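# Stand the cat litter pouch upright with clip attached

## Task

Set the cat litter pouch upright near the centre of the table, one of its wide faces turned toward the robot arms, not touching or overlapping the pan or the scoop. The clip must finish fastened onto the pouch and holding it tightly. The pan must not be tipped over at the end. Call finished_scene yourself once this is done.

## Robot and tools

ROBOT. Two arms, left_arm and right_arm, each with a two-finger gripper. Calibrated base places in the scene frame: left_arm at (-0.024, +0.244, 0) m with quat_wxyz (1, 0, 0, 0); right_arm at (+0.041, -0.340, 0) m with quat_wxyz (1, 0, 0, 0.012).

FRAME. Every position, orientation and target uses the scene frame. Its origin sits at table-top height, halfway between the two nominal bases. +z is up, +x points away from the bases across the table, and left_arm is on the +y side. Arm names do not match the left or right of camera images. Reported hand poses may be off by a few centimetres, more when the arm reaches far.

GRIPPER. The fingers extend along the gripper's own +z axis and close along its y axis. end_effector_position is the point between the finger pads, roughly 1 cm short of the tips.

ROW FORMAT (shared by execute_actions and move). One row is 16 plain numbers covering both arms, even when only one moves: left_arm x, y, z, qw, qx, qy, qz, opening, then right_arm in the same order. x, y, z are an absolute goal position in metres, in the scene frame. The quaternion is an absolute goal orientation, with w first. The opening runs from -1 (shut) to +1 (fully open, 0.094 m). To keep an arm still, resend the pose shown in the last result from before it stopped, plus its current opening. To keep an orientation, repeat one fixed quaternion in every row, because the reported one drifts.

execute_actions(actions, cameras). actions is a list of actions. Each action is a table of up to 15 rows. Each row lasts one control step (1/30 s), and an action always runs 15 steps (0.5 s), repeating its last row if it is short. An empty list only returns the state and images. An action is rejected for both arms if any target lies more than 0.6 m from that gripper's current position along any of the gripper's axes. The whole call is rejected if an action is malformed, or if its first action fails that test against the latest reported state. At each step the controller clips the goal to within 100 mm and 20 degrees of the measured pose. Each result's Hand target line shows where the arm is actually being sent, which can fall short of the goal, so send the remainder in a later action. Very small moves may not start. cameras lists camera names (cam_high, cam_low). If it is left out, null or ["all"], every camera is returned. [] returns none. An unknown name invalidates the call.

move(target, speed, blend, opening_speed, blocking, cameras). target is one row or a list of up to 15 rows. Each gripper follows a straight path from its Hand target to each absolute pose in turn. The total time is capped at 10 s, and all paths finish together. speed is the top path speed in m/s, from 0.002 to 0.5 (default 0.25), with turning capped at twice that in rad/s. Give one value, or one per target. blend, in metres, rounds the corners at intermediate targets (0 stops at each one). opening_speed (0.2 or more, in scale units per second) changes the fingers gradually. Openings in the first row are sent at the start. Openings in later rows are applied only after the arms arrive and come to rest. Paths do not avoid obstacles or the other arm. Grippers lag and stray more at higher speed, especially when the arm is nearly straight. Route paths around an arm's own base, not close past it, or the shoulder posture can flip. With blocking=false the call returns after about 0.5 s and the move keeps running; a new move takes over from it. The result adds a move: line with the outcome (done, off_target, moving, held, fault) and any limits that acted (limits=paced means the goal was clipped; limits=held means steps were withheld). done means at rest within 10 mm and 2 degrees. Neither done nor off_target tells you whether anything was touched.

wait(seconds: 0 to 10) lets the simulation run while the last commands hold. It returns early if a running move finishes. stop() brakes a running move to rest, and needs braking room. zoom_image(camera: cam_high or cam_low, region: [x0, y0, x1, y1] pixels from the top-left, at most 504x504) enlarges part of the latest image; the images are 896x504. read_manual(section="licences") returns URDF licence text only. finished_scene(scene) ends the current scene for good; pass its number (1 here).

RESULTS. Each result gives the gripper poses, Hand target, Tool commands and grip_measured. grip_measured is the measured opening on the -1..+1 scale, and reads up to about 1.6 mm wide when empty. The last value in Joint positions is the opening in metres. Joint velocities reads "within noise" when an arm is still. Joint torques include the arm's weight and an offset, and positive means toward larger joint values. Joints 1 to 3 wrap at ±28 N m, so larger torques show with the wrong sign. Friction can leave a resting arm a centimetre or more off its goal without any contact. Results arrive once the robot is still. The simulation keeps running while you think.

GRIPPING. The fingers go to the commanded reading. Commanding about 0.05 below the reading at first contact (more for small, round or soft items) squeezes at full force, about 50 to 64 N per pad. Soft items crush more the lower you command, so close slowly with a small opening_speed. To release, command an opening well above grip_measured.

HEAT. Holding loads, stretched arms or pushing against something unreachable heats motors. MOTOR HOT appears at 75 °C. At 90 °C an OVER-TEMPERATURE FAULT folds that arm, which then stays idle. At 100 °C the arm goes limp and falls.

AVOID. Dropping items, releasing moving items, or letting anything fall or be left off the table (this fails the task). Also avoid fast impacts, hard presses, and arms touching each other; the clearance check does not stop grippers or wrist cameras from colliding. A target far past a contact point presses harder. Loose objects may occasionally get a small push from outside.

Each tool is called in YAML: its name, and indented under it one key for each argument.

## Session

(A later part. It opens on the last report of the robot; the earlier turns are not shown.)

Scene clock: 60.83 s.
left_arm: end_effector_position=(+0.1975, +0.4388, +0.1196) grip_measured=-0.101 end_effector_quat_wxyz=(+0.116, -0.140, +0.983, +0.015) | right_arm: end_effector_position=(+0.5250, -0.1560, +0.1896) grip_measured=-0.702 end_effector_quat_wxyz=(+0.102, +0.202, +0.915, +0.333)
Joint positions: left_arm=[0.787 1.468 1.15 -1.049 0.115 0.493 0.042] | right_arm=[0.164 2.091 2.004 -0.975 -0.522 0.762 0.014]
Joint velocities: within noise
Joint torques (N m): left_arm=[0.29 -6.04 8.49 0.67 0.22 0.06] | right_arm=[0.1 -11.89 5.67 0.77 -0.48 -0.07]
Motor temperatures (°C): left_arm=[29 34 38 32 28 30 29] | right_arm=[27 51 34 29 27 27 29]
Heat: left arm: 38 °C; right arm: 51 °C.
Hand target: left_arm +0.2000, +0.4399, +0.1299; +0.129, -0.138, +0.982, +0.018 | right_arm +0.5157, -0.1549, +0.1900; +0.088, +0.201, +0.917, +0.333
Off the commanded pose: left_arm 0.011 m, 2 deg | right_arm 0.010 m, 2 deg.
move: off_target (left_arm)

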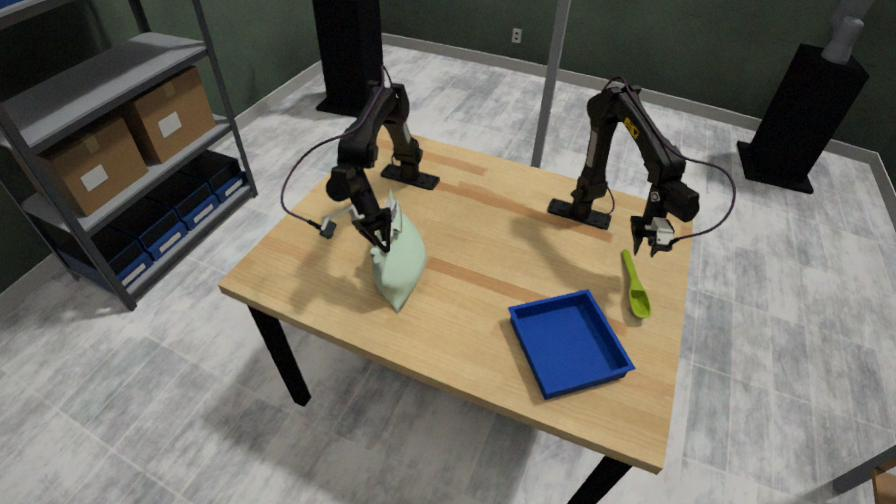

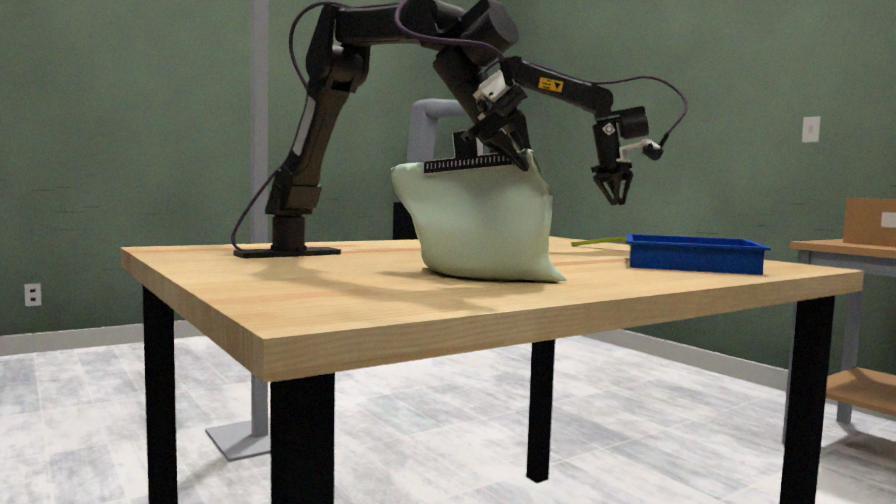

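move:
  target:
    - [0.20, 0.44, 0.13, 0.1292, -0.1380, 0.9818, 0.0182, -0.1, 0.5155, -0.155, 0.190, 0.0880, 0.2010, 0.9170, 0.3330, -0.45]
  speed: 0.04
  opening_speed: 0.3
  cameras: ["cam_high", "cam_low"]

zoom_image:
  camera: "cam_high"
  region: [340, 170, 450, 320]

zoom_image:
  camera: "cam_low"
  region: [360, 80, 620, 300]

Scene clock: 62.03 s.
left_arm: end_effector_position=(+0.1975, +0.4388, +0.1196) grip_measured=-0.101 end_effector_quat_wxyz=(+0.116, -0.140, +0.983, +0.015) | right_arm: end_effector_position=(+0.5242, -0.1557, +0.1895) grip_measured=-0.452 end_effector_quat_wxyz=(+0.100, +0.202, +0.915, +0.334)
Joint positions: left_arm=[0.787 1.468 1.15 -1.049 0.115 0.493 0.042] | right_arm=[0.164 2.091 2.004 -0.978 -0.525 0.762 0.026]
Joint velocities: within noise
Joint torques (N m): left_arm=[0.28 -6.23 8.27 0.71 0.22 0.06] | right_arm=[0.05 -11.79 5.49 0.73 -0.43 -0.06]
Motor temperatures (°C): left_arm=[29 34 38 32 28 30 29] | right_arm=[27 51 34 29 27 27 29]
Heat: left arm: 38 °C; right arm: 51 °C.
Hand target: left_arm +0.2000, +0.4399, +0.1299; +0.129, -0.138, +0.982, +0.018 | right_arm +0.5156, -0.1549, +0.1900; +0.088, +0.201, +0.917, +0.333
Off the commanded pose: left_arm 0.011 m, 2 deg | right_arm 0.009 m, 1 deg.
move: off_target (left_arm)

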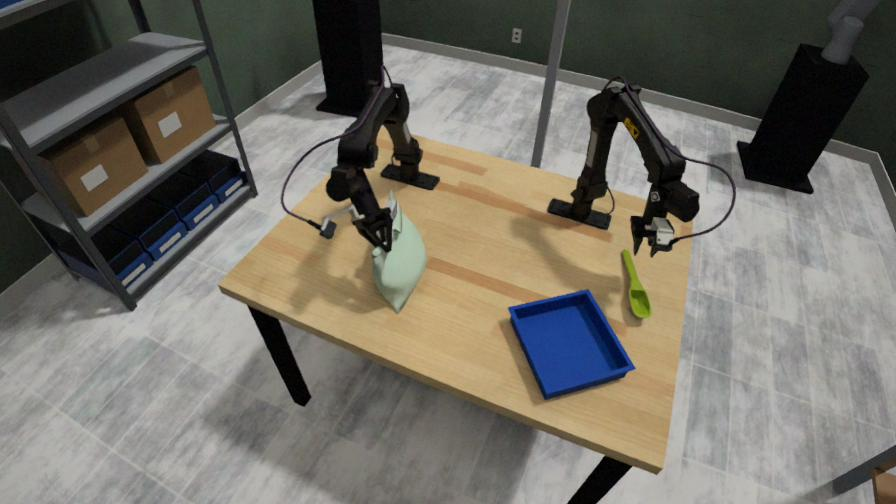

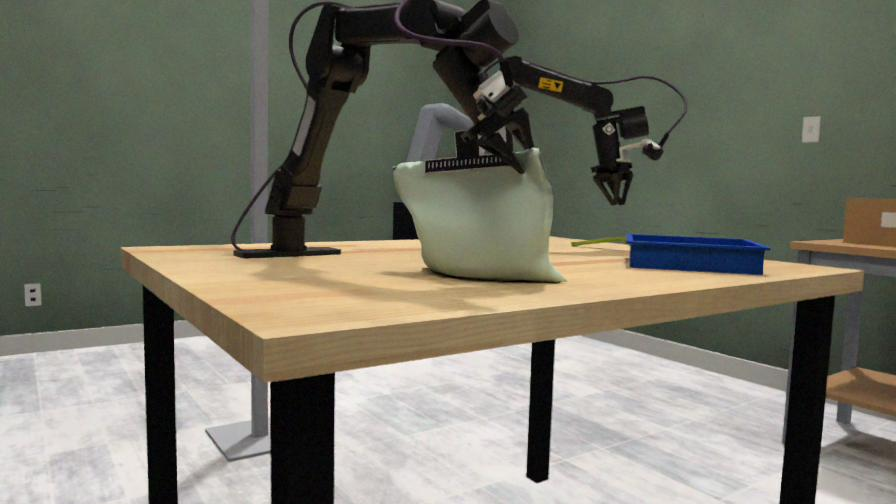

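Scaled by 3.360.

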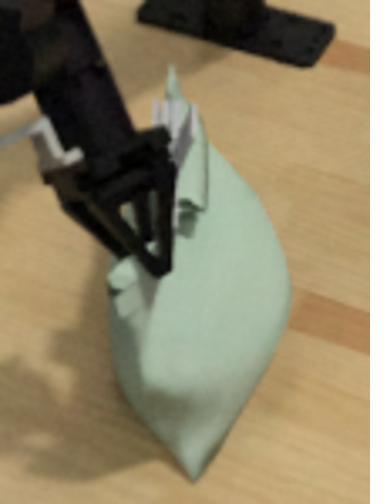

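Scaled by 1.938.

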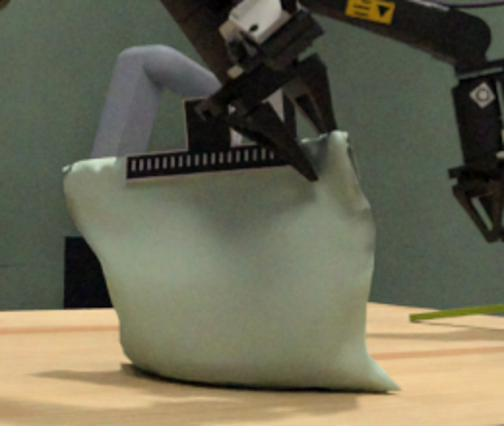

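move:
  target:
    - [0.20, 0.44, 0.13, 0.1292, -0.1380, 0.9818, 0.0182, -0.1, 0.479, -0.226, 0.285, 0.0880, 0.2010, 0.9170, 0.3330, -0.45]
  speed: 0.06
  cameras: ["cam_high", "cam_low"]

zoom_image:
  camera: "cam_high"
  region: [340, 170, 450, 320]

zoom_image:
  camera: "cam_low"
  region: [360, 80, 620, 300]

Scene clock: 65.07 s.
left_arm: end_effector_position=(+0.1975, +0.4388, +0.1195) grip_measured=-0.101 end_effector_quat_wxyz=(+0.116, -0.140, +0.983, +0.015) | right_arm: end_effector_position=(+0.4777, -0.2245, +0.2787) grip_measured=-0.452 end_effector_quat_wxyz=(+0.081, +0.208, +0.918, +0.328)
Joint positions: left_arm=[0.787 1.468 1.15 -1.049 0.115 0.493 0.042] | right_arm=[0.01 2.062 2.365 -1.498 -0.592 0.594 0.026]
Joint velocities: within noise
Joint torques (N m): left_arm=[0.34 -6.22 8.35 0.74 0.22 0.04] | right_arm=[-0.83 -9.43 7.91 0.65 -0.48 -0.21]
Motor temperatures (°C): left_arm=[29 34 38 32 28 30 28] | right_arm=[27 51 35 29 27 27 29]
Heat: left arm: 38 °C; right arm: 51 °C.
Hand target: left_arm +0.2000, +0.4399, +0.1299; +0.129, -0.138, +0.982, +0.018 | right_arm +0.4788, -0.2260, +0.2848; +0.088, +0.201, +0.917, +0.333
Off the commanded pose: left_arm 0.011 m, 2 deg | right_arm 0.007 m, 1 deg.
move: off_target (left_arm)

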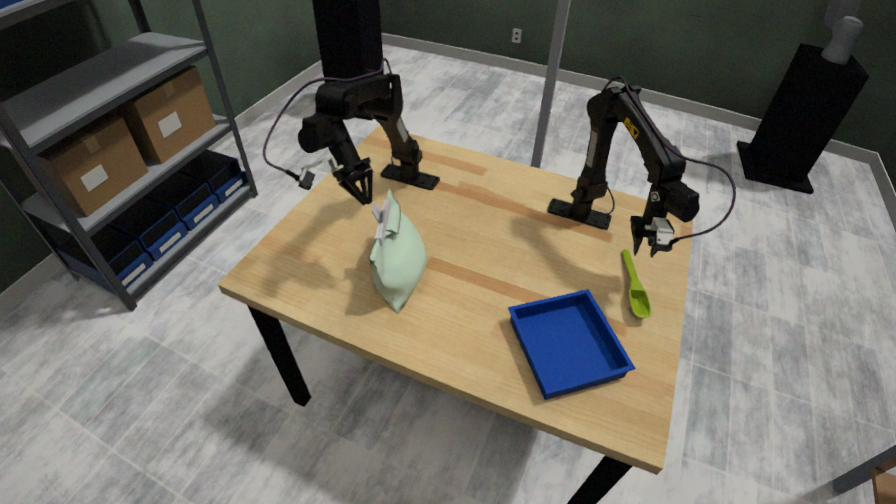

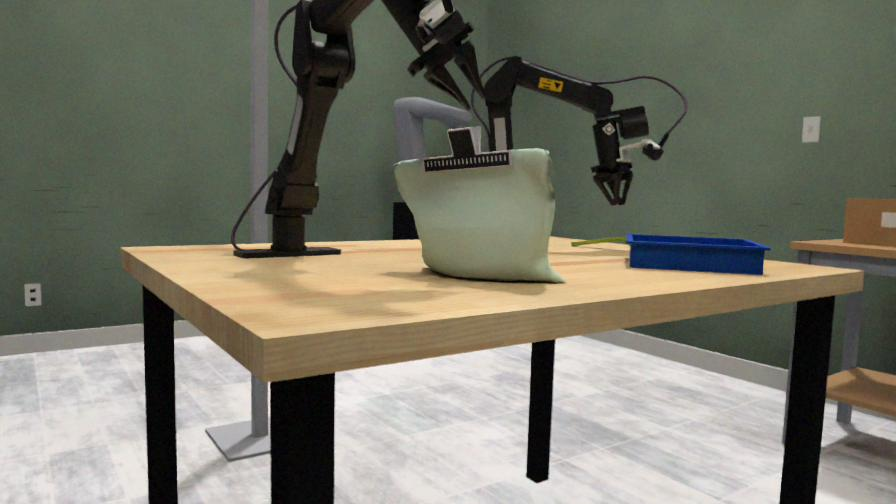

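Scaled by 3.360.

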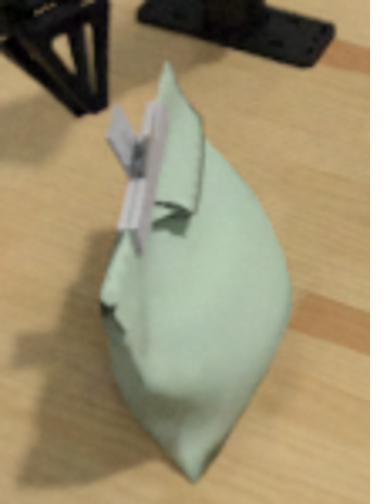

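Scaled by 1.938.

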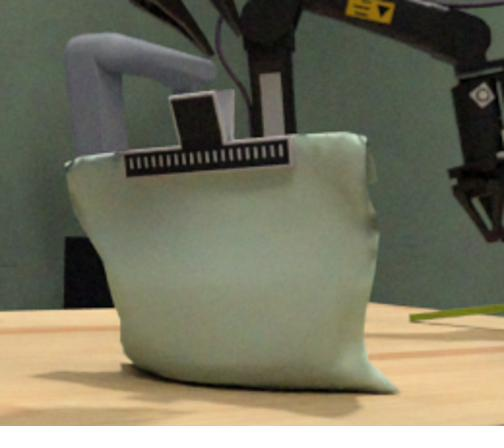

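move:
  target:
    - [0.20, 0.44, 0.13, 0.1292, -0.1380, 0.9818, 0.0182, -0.1, 0.520, -0.211, 0.267, 0.0622, 0.1621, 0.9193, 0.3529, -0.1]
  speed: 0.1
  cameras: ["cam_high", "cam_low"]

zoom_image:
  camera: "cam_high"
  region: [340, 170, 450, 320]

zoom_image:
  camera: "cam_low"
  region: [360, 80, 620, 300]

Scene clock: 70.63 s.
left_arm: end_effector_position=(+0.1975, +0.4388, +0.1195) grip_measured=-0.101 end_effector_quat_wxyz=(+0.116, -0.140, +0.983, +0.015) | right_arm: end_effector_position=(+0.5189, -0.2132, +0.2654) grip_measured=-0.102 end_effector_quat_wxyz=(+0.083, +0.178, +0.913, +0.358)
Joint positions: left_arm=[0.787 1.468 1.15 -1.049 0.115 0.493 0.042] | right_arm=[0.01 2.297 2.666 -1.551 -0.661 0.553 0.042]
Joint velocities: within noise
Joint torques (N m): left_arm=[0.18 -5.87 8.39 0.68 0.25 0.06] | right_arm=[0.05 -10.07 7.47 0.7 -0.55 -0.2]
Motor temperatures (°C): left_arm=[29 34 38 32 28 30 28] | right_arm=[27 50 35 29 27 27 28]
Heat: left arm: 38 °C; right arm: 50 °C.
Hand target: left_arm +0.2000, +0.4399, +0.1299; +0.129, -0.138, +0.982, +0.018 | right_arm +0.5196, -0.2109, +0.2665; +0.084, +0.169, +0.913, +0.363
Off the commanded pose: left_arm 0.011 m, 2 deg | right_arm 0.003 m, 3 deg.
joint sent to its limit (right arm) — joint 4 (wrist pitch), lower limit. The joint targets are off in orientation, not in position.
move: off_target (left_arm, right_arm)

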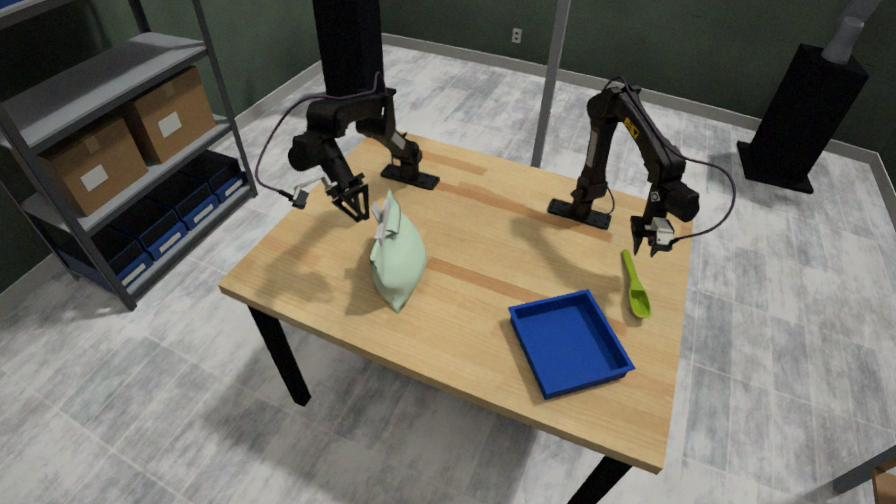

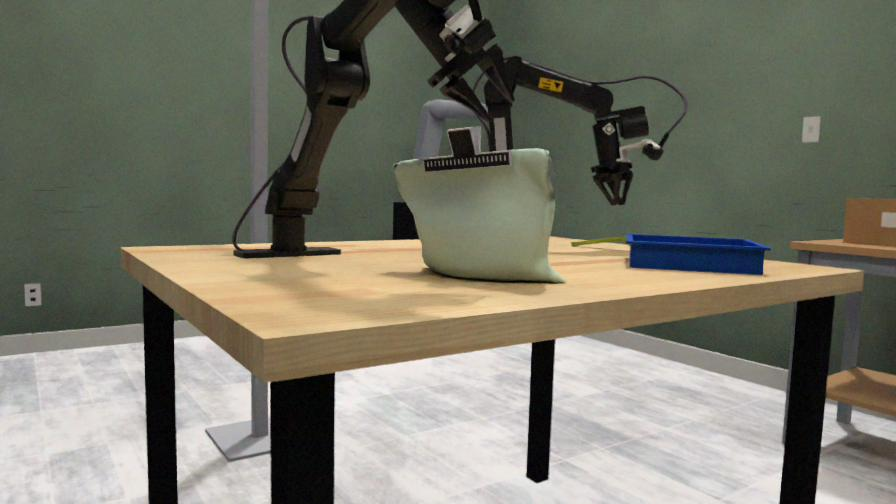

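Scaled by 3.360.

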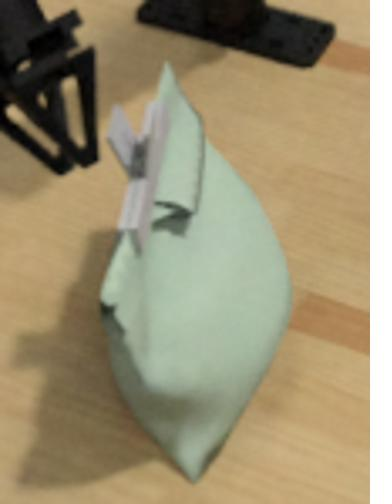

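Scaled by 1.938.

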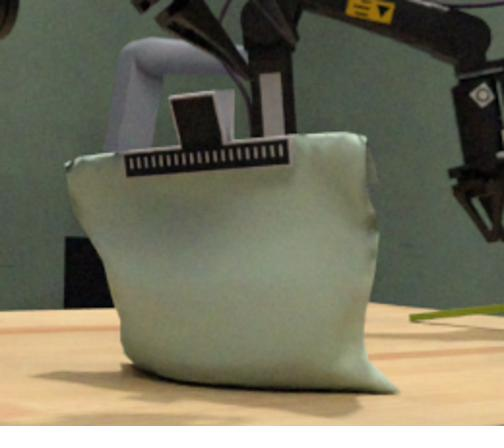

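zoom_image:
  camera: "cam_high"
  region: [360, 180, 430, 270]

zoom_image:
  camera: "cam_low"
  region: [470, 120, 590, 220]

Scaled by 5.600.

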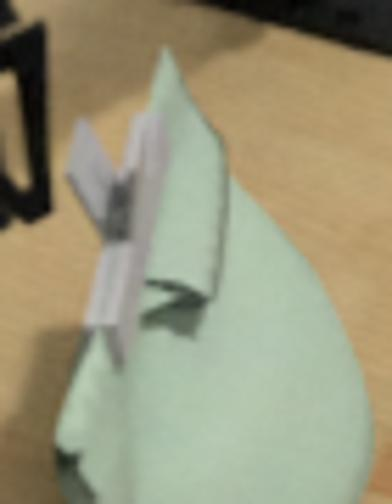

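Scaled by 4.200.

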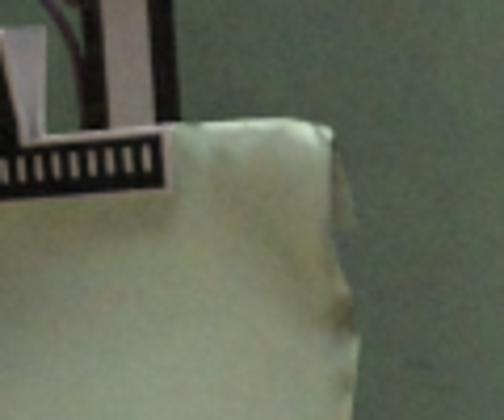

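move:
  target:
    - [0.20, 0.44, 0.13, 0.1292, -0.1380, 0.9818, 0.0182, -0.1, 0.543, -0.152, 0.194, 0.0622, 0.1621, 0.9193, 0.3529, -0.1]
  speed: 0.06
  cameras: ["cam_high", "cam_low"]

zoom_image:
  camera: "cam_high"
  region: [340, 170, 450, 320]

zoom_image:
  camera: "cam_low"
  region: [360, 80, 620, 300]

Scene clock: 73.40 s.
left_arm: end_effector_position=(+0.1974, +0.4387, +0.1195) grip_measured=-0.101 end_effector_quat_wxyz=(+0.115, -0.140, +0.983, +0.015) | right_arm: end_effector_position=(+0.5405, -0.1559, +0.2085) grip_measured=-0.102 end_effector_quat_wxyz=(+0.071, +0.162, +0.917, +0.357)
Joint positions: left_arm=[0.787 1.468 1.15 -1.05 0.115 0.493 0.042] | right_arm=[0.129 2.297 2.41 -1.251 -0.628 0.645 0.042]
Joint velocities: within noise
Joint torques (N m): left_arm=[0.16 -6.05 8.31 0.66 0.17 0.02] | right_arm=[0.62 -10.48 4.79 0.99 -0.39 -0.01]
Motor temperatures (°C): left_arm=[29 34 38 32 28 30 28] | right_arm=[27 50 35 29 27 27 28]
Heat: left arm: 38 °C; right arm: 50 °C.
Hand target: left_arm +0.2000, +0.4399, +0.1299; +0.129, -0.138, +0.982, +0.018 | right_arm +0.5426, -0.1521, +0.1940; +0.062, +0.162, +0.919, +0.353
Off the commanded pose: left_arm 0.011 m, 2 deg | right_arm 0.015 m, 1 deg.
move: off_target (left_arm, right_arm)

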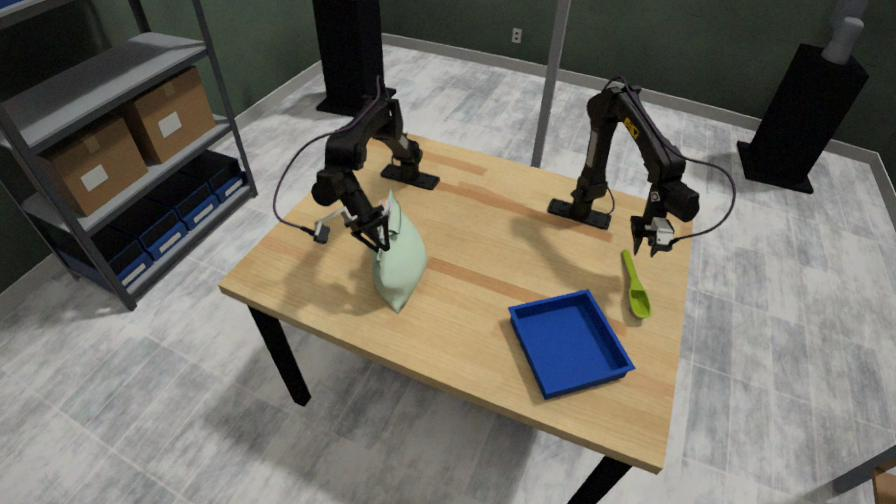

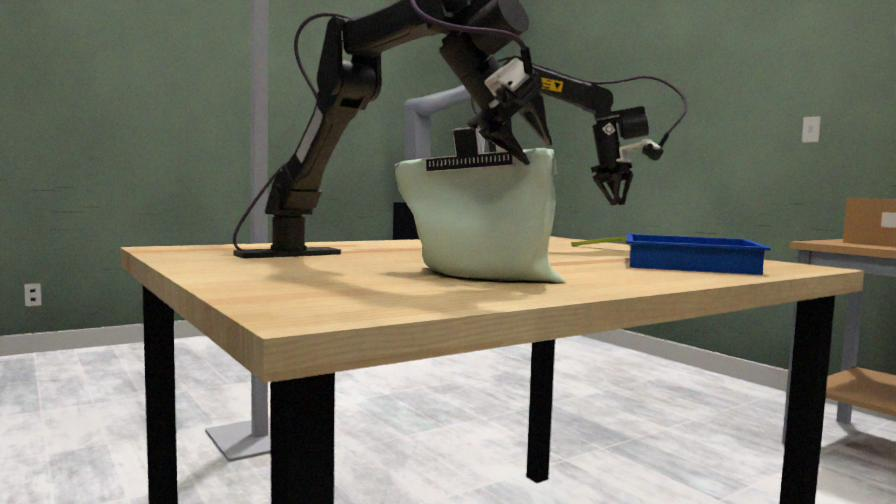

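Scaled by 3.360.

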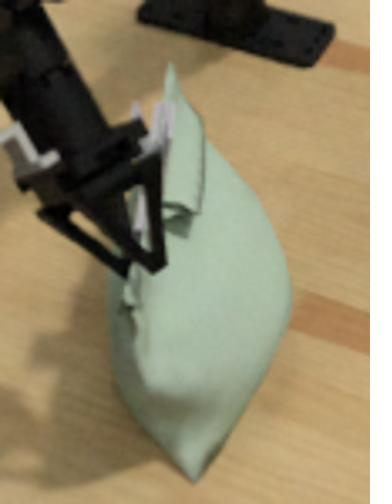

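Scaled by 1.938.

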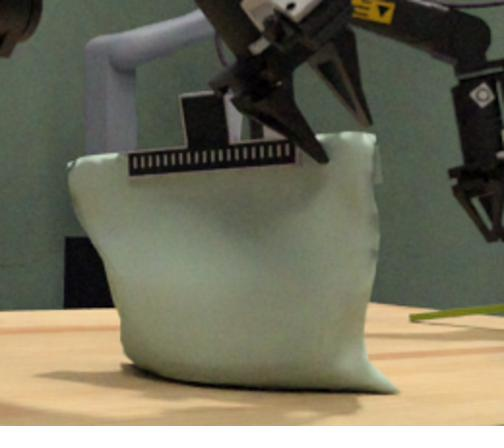

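move:
  target:
    - [0.20, 0.44, 0.13, 0.1292, -0.1380, 0.9818, 0.0182, -0.1, 0.546, -0.146, 0.181, 0.0622, 0.1621, 0.9193, 0.3529, -0.1]
  speed: 0.05
  cameras: ["cam_high", "cam_low"]

zoom_image:
  camera: "cam_high"
  region: [340, 170, 450, 320]

zoom_image:
  camera: "cam_low"
  region: [360, 80, 620, 300]

Scene clock: 74.60 s.
left_arm: end_effector_position=(+0.1974, +0.4387, +0.1195) grip_measured=-0.101 end_effector_quat_wxyz=(+0.115, -0.140, +0.983, +0.015) | right_arm: end_effector_position=(+0.5448, -0.1510, +0.1942) grip_measured=-0.102 end_effector_quat_wxyz=(+0.071, +0.164, +0.917, +0.356)
Joint positions: left_arm=[0.787 1.468 1.15 -1.05 0.115 0.493 0.042] | right_arm=[0.138 2.297 2.35 -1.186 -0.621 0.658 0.042]
Joint velocities: within noise
Joint torques (N m): left_arm=[0.25 -6.19 8.31 0.65 0.2 0.05] | right_arm=[0.77 -10.8 4.94 1.01 -0.36 -0.03]
Motor temperatures (°C): left_arm=[29 34 38 32 28 30 28] | right_arm=[27 50 35 30 27 27 28]
Heat: left arm: 38 °C; right arm: 50 °C.
Hand target: left_arm +0.2000, +0.4399, +0.1299; +0.129, -0.138, +0.982, +0.018 | right_arm +0.5456, -0.1462, +0.1809; +0.062, +0.162, +0.919, +0.353
Off the commanded pose: left_arm 0.011 m, 2 deg | right_arm 0.014 m, 1 deg.
move: off_target (left_arm, right_arm)

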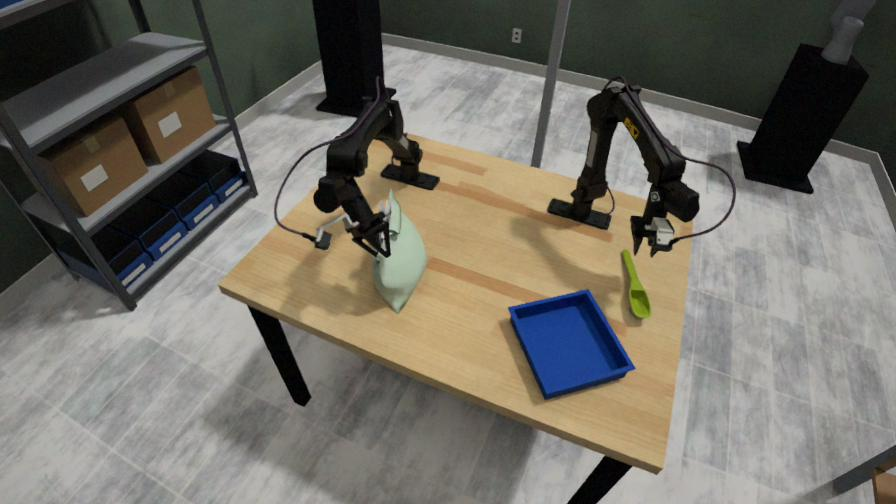

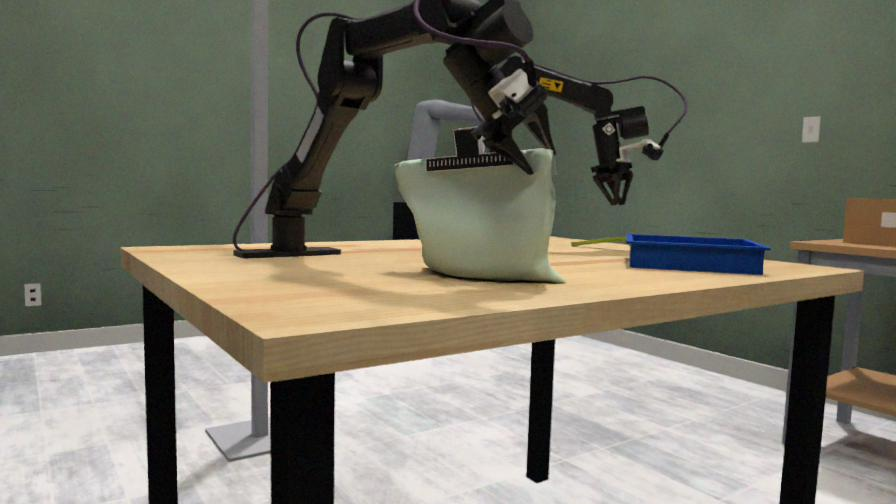

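Scaled by 3.360.

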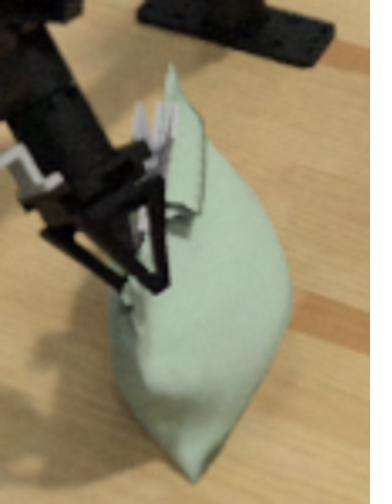

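Scaled by 1.938.

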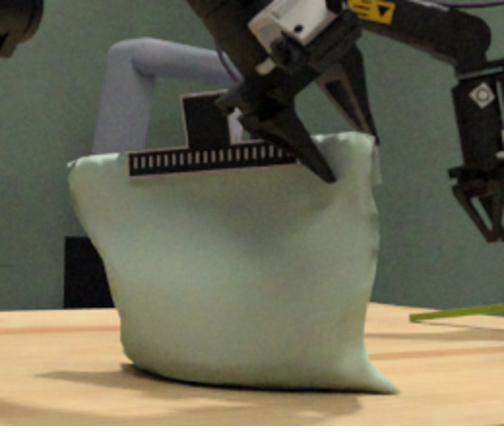

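move:
  target:
    - [0.20, 0.44, 0.13, 0.1292, -0.1380, 0.9818, 0.0182, -0.1, 0.546, -0.146, 0.181, 0.0622, 0.1621, 0.9193, 0.3529, -1.0]
  speed: 0.05
  opening_speed: 0.5
  cameras: ["cam_high", "cam_low"]

zoom_image:
  camera: "cam_high"
  region: [340, 170, 450, 320]

zoom_image:
  camera: "cam_low"
  region: [360, 80, 620, 300]

Scene clock: 76.77 s.
left_arm: end_effector_position=(+0.1974, +0.4387, +0.1195) grip_measured=-0.101 end_effector_quat_wxyz=(+0.115, -0.140, +0.983, +0.015) | right_arm: end_effector_position=(+0.5451, -0.1532, +0.1924) grip_measured=-0.983 end_effector_quat_wxyz=(+0.072, +0.166, +0.919, +0.349)
Joint positions: left_arm=[0.787 1.468 1.15 -1.05 0.115 0.493 0.042] | right_arm=[0.138 2.297 2.35 -1.19 -0.606 0.658 0.001]
Joint velocities: within noise
Joint torques (N m): left_arm=[0.39 -6.08 8.28 0.73 0.19 0.01] | right_arm=[1.03 -10.89 5.14 0.99 -0.55 0]
Motor temperatures (°C): left_arm=[29 34 38 31 28 30 28] | right_arm=[27 50 35 30 27 27 28]
Heat: left arm: 38 °C; right arm: 50 °C.
Hand target: left_arm +0.2000, +0.4399, +0.1299; +0.129, -0.138, +0.982, +0.018 | right_arm +0.5457, -0.1462, +0.1809; +0.062, +0.162, +0.919, +0.353
Off the commanded pose: left_arm 0.011 m, 2 deg | right_arm 0.014 m, 1 deg.
move: off_target (left_arm, right_arm)

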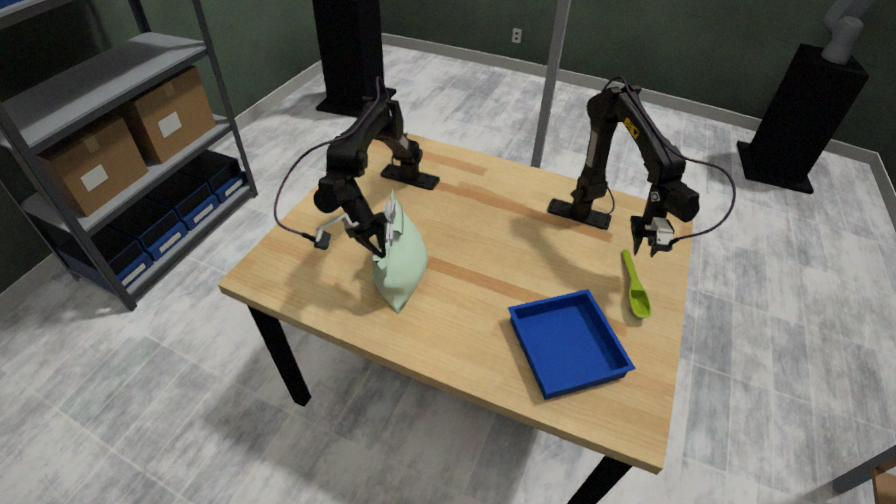

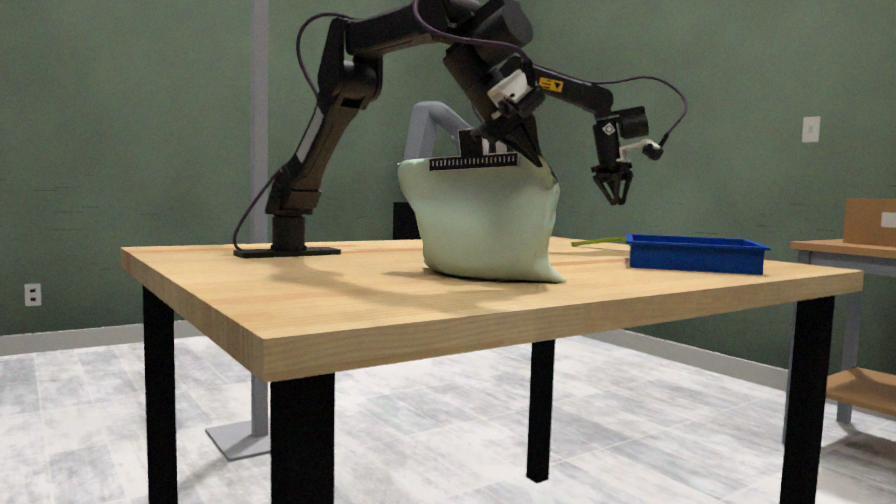

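Scaled by 3.360.

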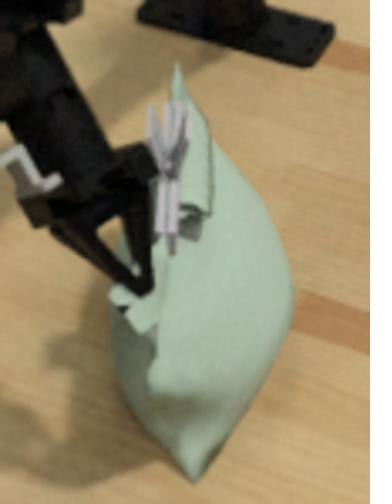

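Scaled by 1.938.

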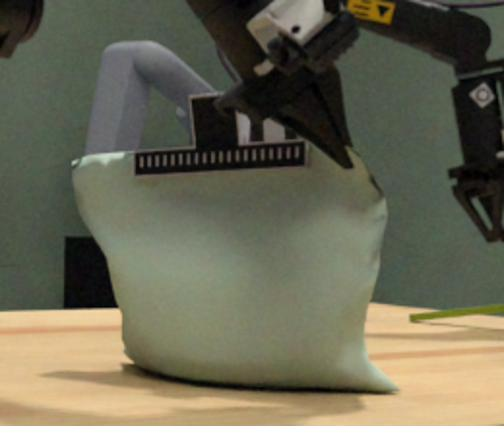

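move:
  target:
    - [0.20, 0.44, 0.13, 0.1292, -0.1380, 0.9818, 0.0182, -0.1, 0.538, -0.143, 0.245, 0.0622, 0.1621, 0.9193, 0.3529, -1.0]
  speed: 0.05
  cameras: ["cam_high", "cam_low"]

zoom_image:
  camera: "cam_high"
  region: [340, 170, 450, 320]

zoom_image:
  camera: "cam_low"
  region: [360, 80, 620, 300]

Scene clock: 83.47 s.
left_arm: end_effector_position=(+0.1974, +0.4387, +0.1195) grip_measured=-0.101 end_effector_quat_wxyz=(+0.115, -0.140, +0.983, +0.015) | right_arm: end_effector_position=(+0.5335, -0.1566, +0.2205) grip_measured=-0.984 end_effector_quat_wxyz=(+0.054, +0.184, +0.926, +0.324)
Joint positions: left_arm=[0.787 1.468 1.15 -1.05 0.115 0.493 0.042] | right_arm=[0.148 2.462 2.815 -1.542 -0.565 0.676 0.001]
Joint velocities: within noise
Joint torques (N m): left_arm=[0.47 -6.11 8.43 0.69 0.17 0.01] | right_arm=[0.83 -12.92 9.52 1.03 -0.98 0.09]
Motor temperatures (°C): left_arm=[29 34 37 31 28 30 28] | right_arm=[27 50 35 30 27 27 29]
Heat: left arm: 37 °C; right arm: 50 °C.
Hand target: left_arm +0.2000, +0.4399, +0.1299; +0.129, -0.138, +0.982, +0.018 | right_arm +0.5357, -0.1438, +0.2448; +0.075, +0.164, +0.915, +0.360
Off the commanded pose: left_arm 0.011 m, 2 deg | right_arm 0.028 m, 4 deg.
elbow stopped short (right arm): the move would have taken joint 3 (elbow) straighter than the controller allows.
move: off_target (left_arm, right_arm)

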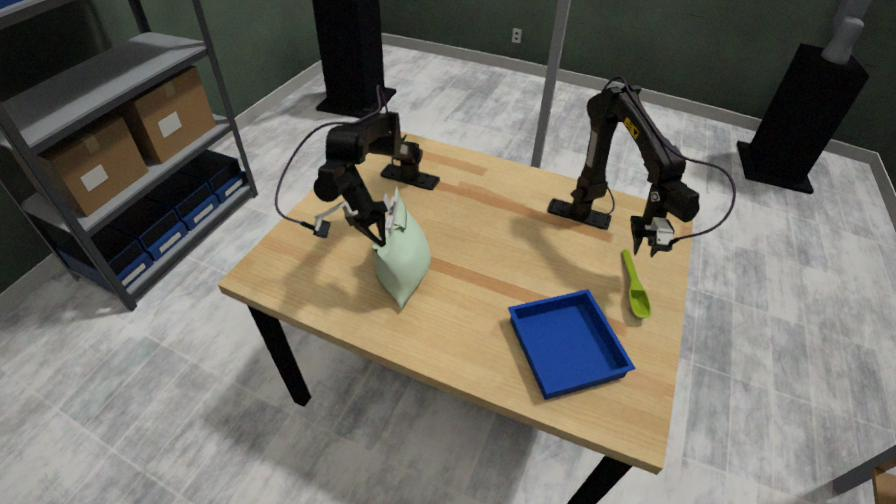

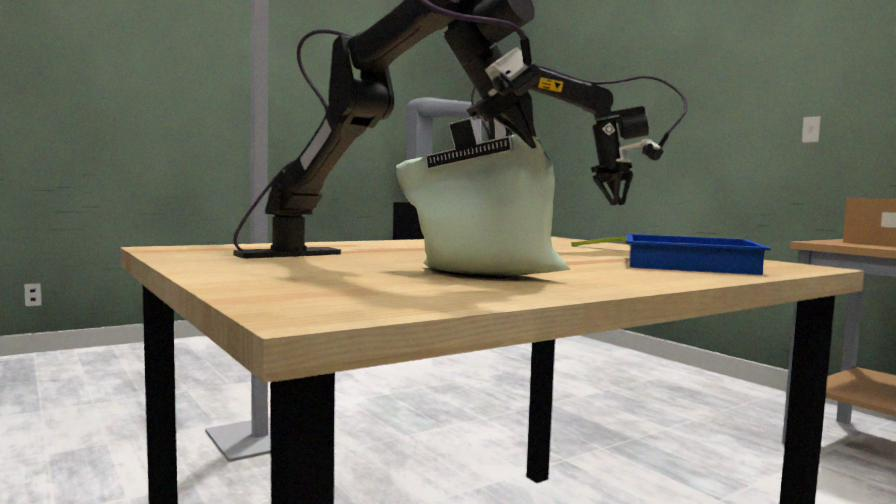

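Scaled by 3.360.

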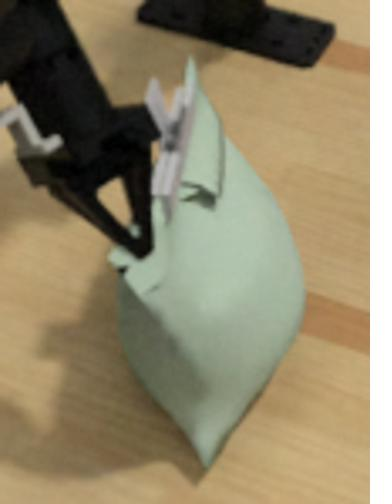

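Scaled by 1.938.

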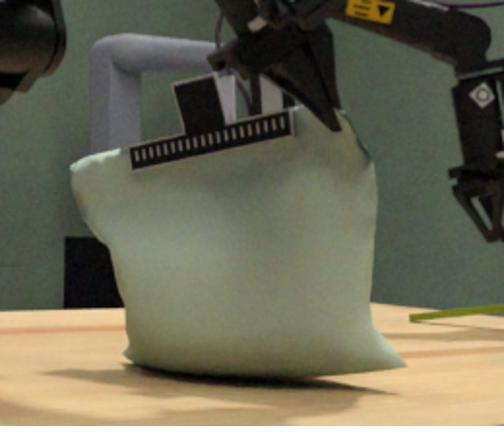

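move:
  target:
    - [0.20, 0.44, 0.13, 0.1292, -0.1380, 0.9818, 0.0182, -0.1, 0.500, -0.085, 0.242, 0.0375, 0.0976, 0.9284, 0.3564, -1.0]
    - [0.20, 0.44, 0.13, 0.1292, -0.1380, 0.9818, 0.0182, -0.1, 0.455, -0.035, 0.242, 0.0125, 0.0326, 0.9330, 0.3582, -1.0]
  speed: 0.06
  blend: 0.02
  cameras: ["cam_high", "cam_low"]

zoom_image:
  camera: "cam_high"
  region: [340, 170, 460, 320]

zoom_image:
  camera: "cam_low"
  region: [360, 80, 620, 300]

Scene clock: 87.07 s.
left_arm: end_effector_position=(+0.1974, +0.4387, +0.1195) grip_measured=-0.101 end_effector_quat_wxyz=(+0.115, -0.140, +0.983, +0.015) | right_arm: end_effector_position=(+0.4690, -0.0392, +0.2120) grip_measured=-0.984 end_effector_quat_wxyz=(+0.003, +0.049, +0.942, +0.332)
Joint positions: left_arm=[0.787 1.468 1.15 -1.05 0.115 0.493 0.042] | right_arm=[0.396 2.415 2.682 -1.484 -0.59 0.632 0.001]
Joint velocities: within noise
Joint torques (N m): left_arm=[0.2 -6.26 8.62 0.73 0.21 0.08] | right_arm=[0.43 -17.21 4.98 0.67 -0.81 -0.11]
Motor temperatures (°C): left_arm=[29 34 37 31 28 30 28] | right_arm=[27 51 35 30 27 27 29]
Heat: left arm: 37 °C; right arm: 51 °C.
Hand target: left_arm +0.2000, +0.4399, +0.1299; +0.129, -0.138, +0.982, +0.018 | right_arm +0.4551, -0.0351, +0.2413; +0.010, +0.031, +0.934, +0.356
Off the commanded pose: left_arm 0.011 m, 2 deg | right_arm 0.033 m, 4 deg.
move: off_target (left_arm, right_arm)

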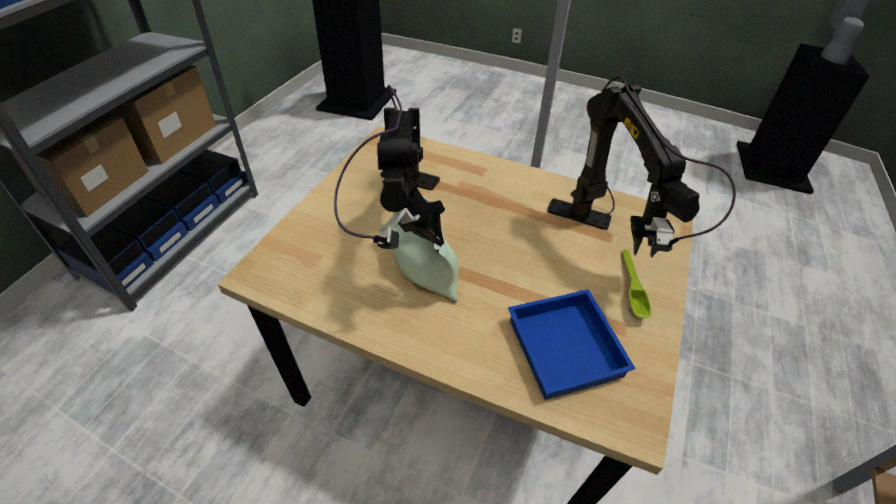

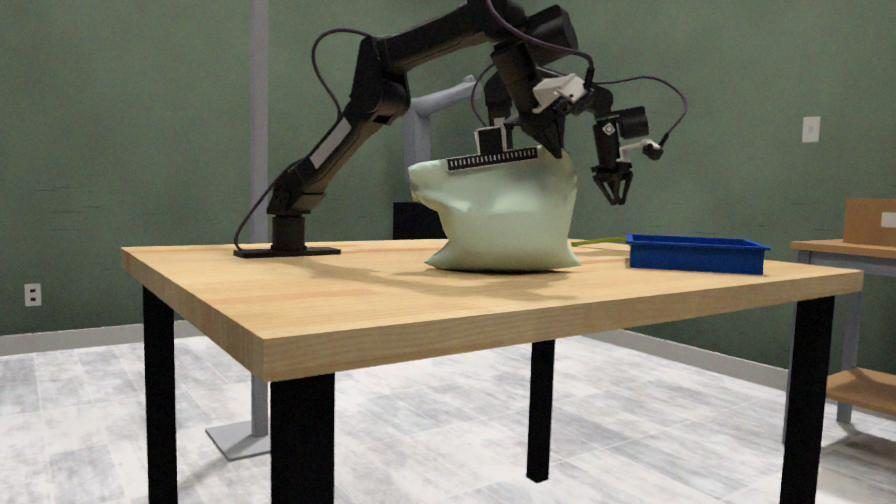

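Scaled by 3.360.

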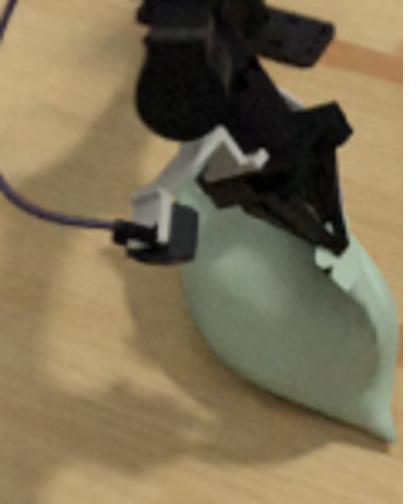

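Scaled by 1.938.

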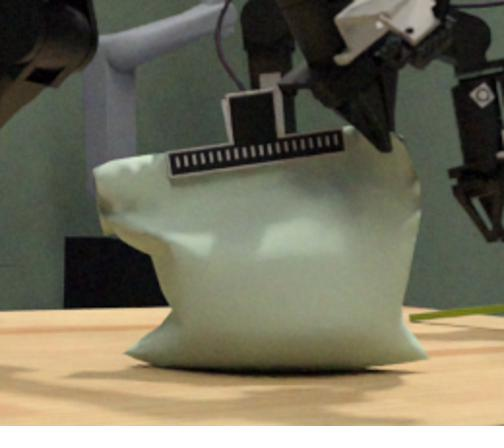

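zoom_image:
  camera: "cam_high"
  region: [380, 200, 470, 310]

Scaled by 4.582.

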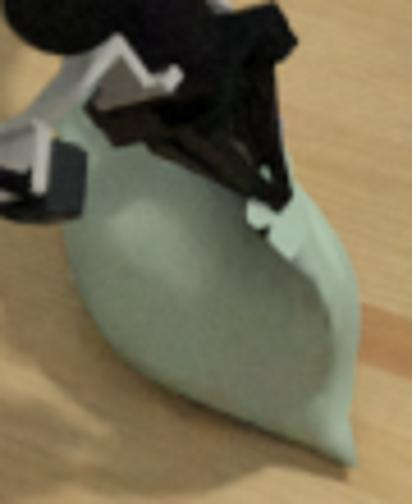

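move:
  target:
    - [0.20, 0.44, 0.13, 0.1292, -0.1380, 0.9818, 0.0182, -0.1, 0.405, 0.000, 0.242, -0.0125, -0.0326, 0.9330, 0.3582, -1.0]
    - [0.20, 0.44, 0.13, 0.1292, -0.1380, 0.9818, 0.0182, -0.1, 0.350, 0.045, 0.242, -0.0312, -0.0813, 0.9299, 0.3570, -1.0]
  speed: 0.06
  blend: 0.02
  cameras: ["cam_high", "cam_low"]

zoom_image:
  camera: "cam_high"
  region: [380, 150, 540, 310]

zoom_image:
  camera: "cam_low"
  region: [360, 80, 640, 300]

Scene clock: 91.13 s.
left_arm: end_effector_position=(+0.1974, +0.4387, +0.1195) grip_measured=-0.101 end_effector_quat_wxyz=(+0.115, -0.140, +0.983, +0.015) | right_arm: end_effector_position=(+0.3629, +0.0292, +0.2023) grip_measured=-0.984 end_effector_quat_wxyz=(-0.049, -0.060, +0.950, +0.303)
Joint positions: left_arm=[0.787 1.468 1.15 -1.05 0.115 0.493 0.042] | right_arm=[0.633 2.217 2.32 -1.381 -0.558 0.614 0.001]
Joint velocities: within noise
Joint torques (N m): left_arm=[0.31 -6.17 8.29 0.71 0.22 0.08] | right_arm=[1.95 -16.84 5.97 1.06 -1.16 0.16]
Motor temperatures (°C): left_arm=[29 34 37 31 28 30 28] | right_arm=[27 54 35 30 27 27 29]
Heat: left arm: 37 °C; right arm: 54 °C.
Hand target: left_arm +0.2000, +0.4399, +0.1299; +0.129, -0.138, +0.982, +0.018 | right_arm +0.3487, +0.0427, +0.2416; -0.034, -0.084, +0.931, +0.355
Off the commanded pose: left_arm 0.011 m, 2 deg | right_arm 0.045 m, 7 deg.
move: off_target (left_arm, right_arm)

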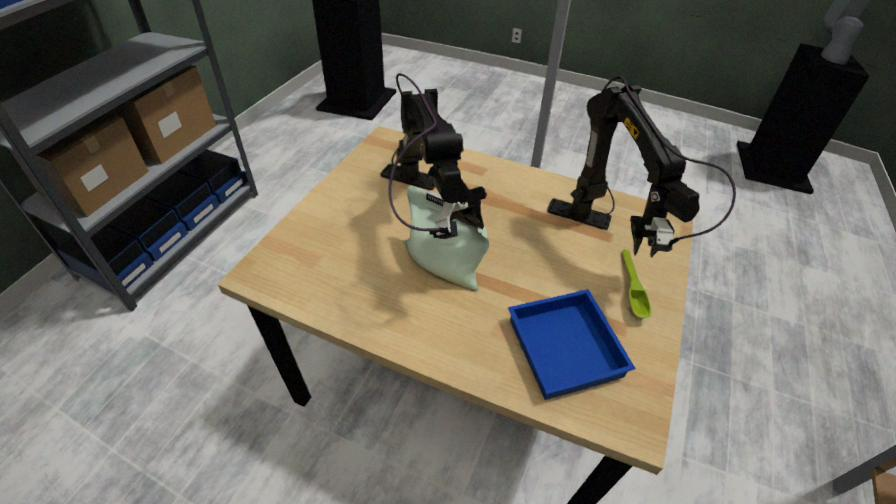

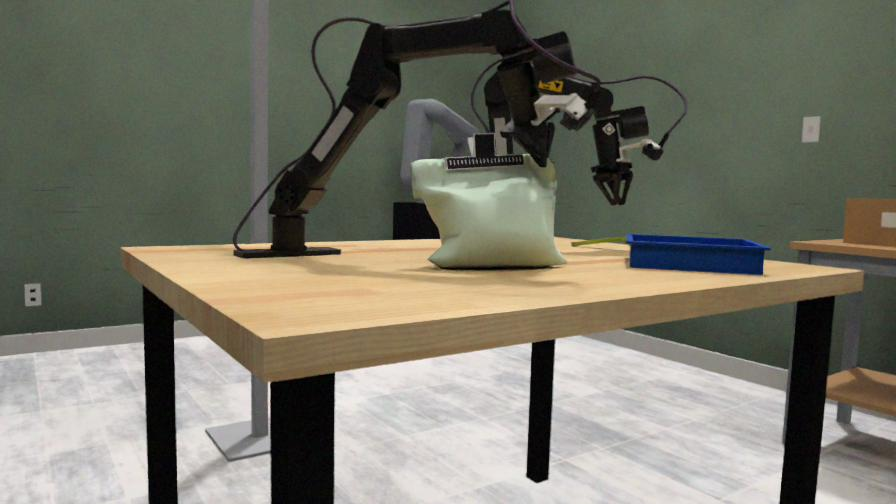

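Scaled by 3.150.

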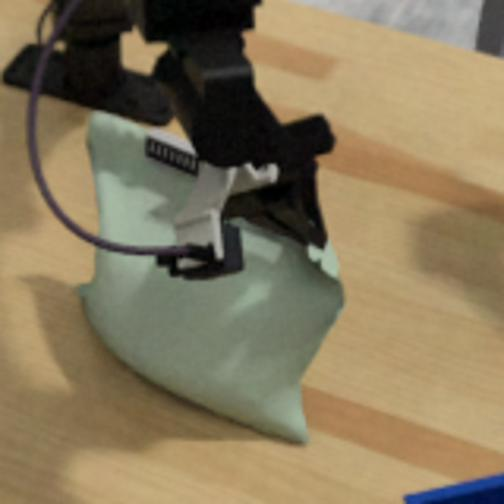

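Scaled by 1.800.

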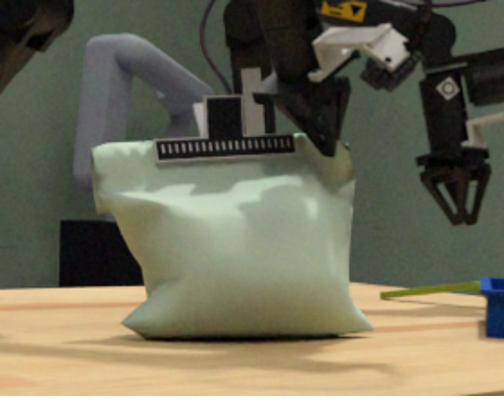

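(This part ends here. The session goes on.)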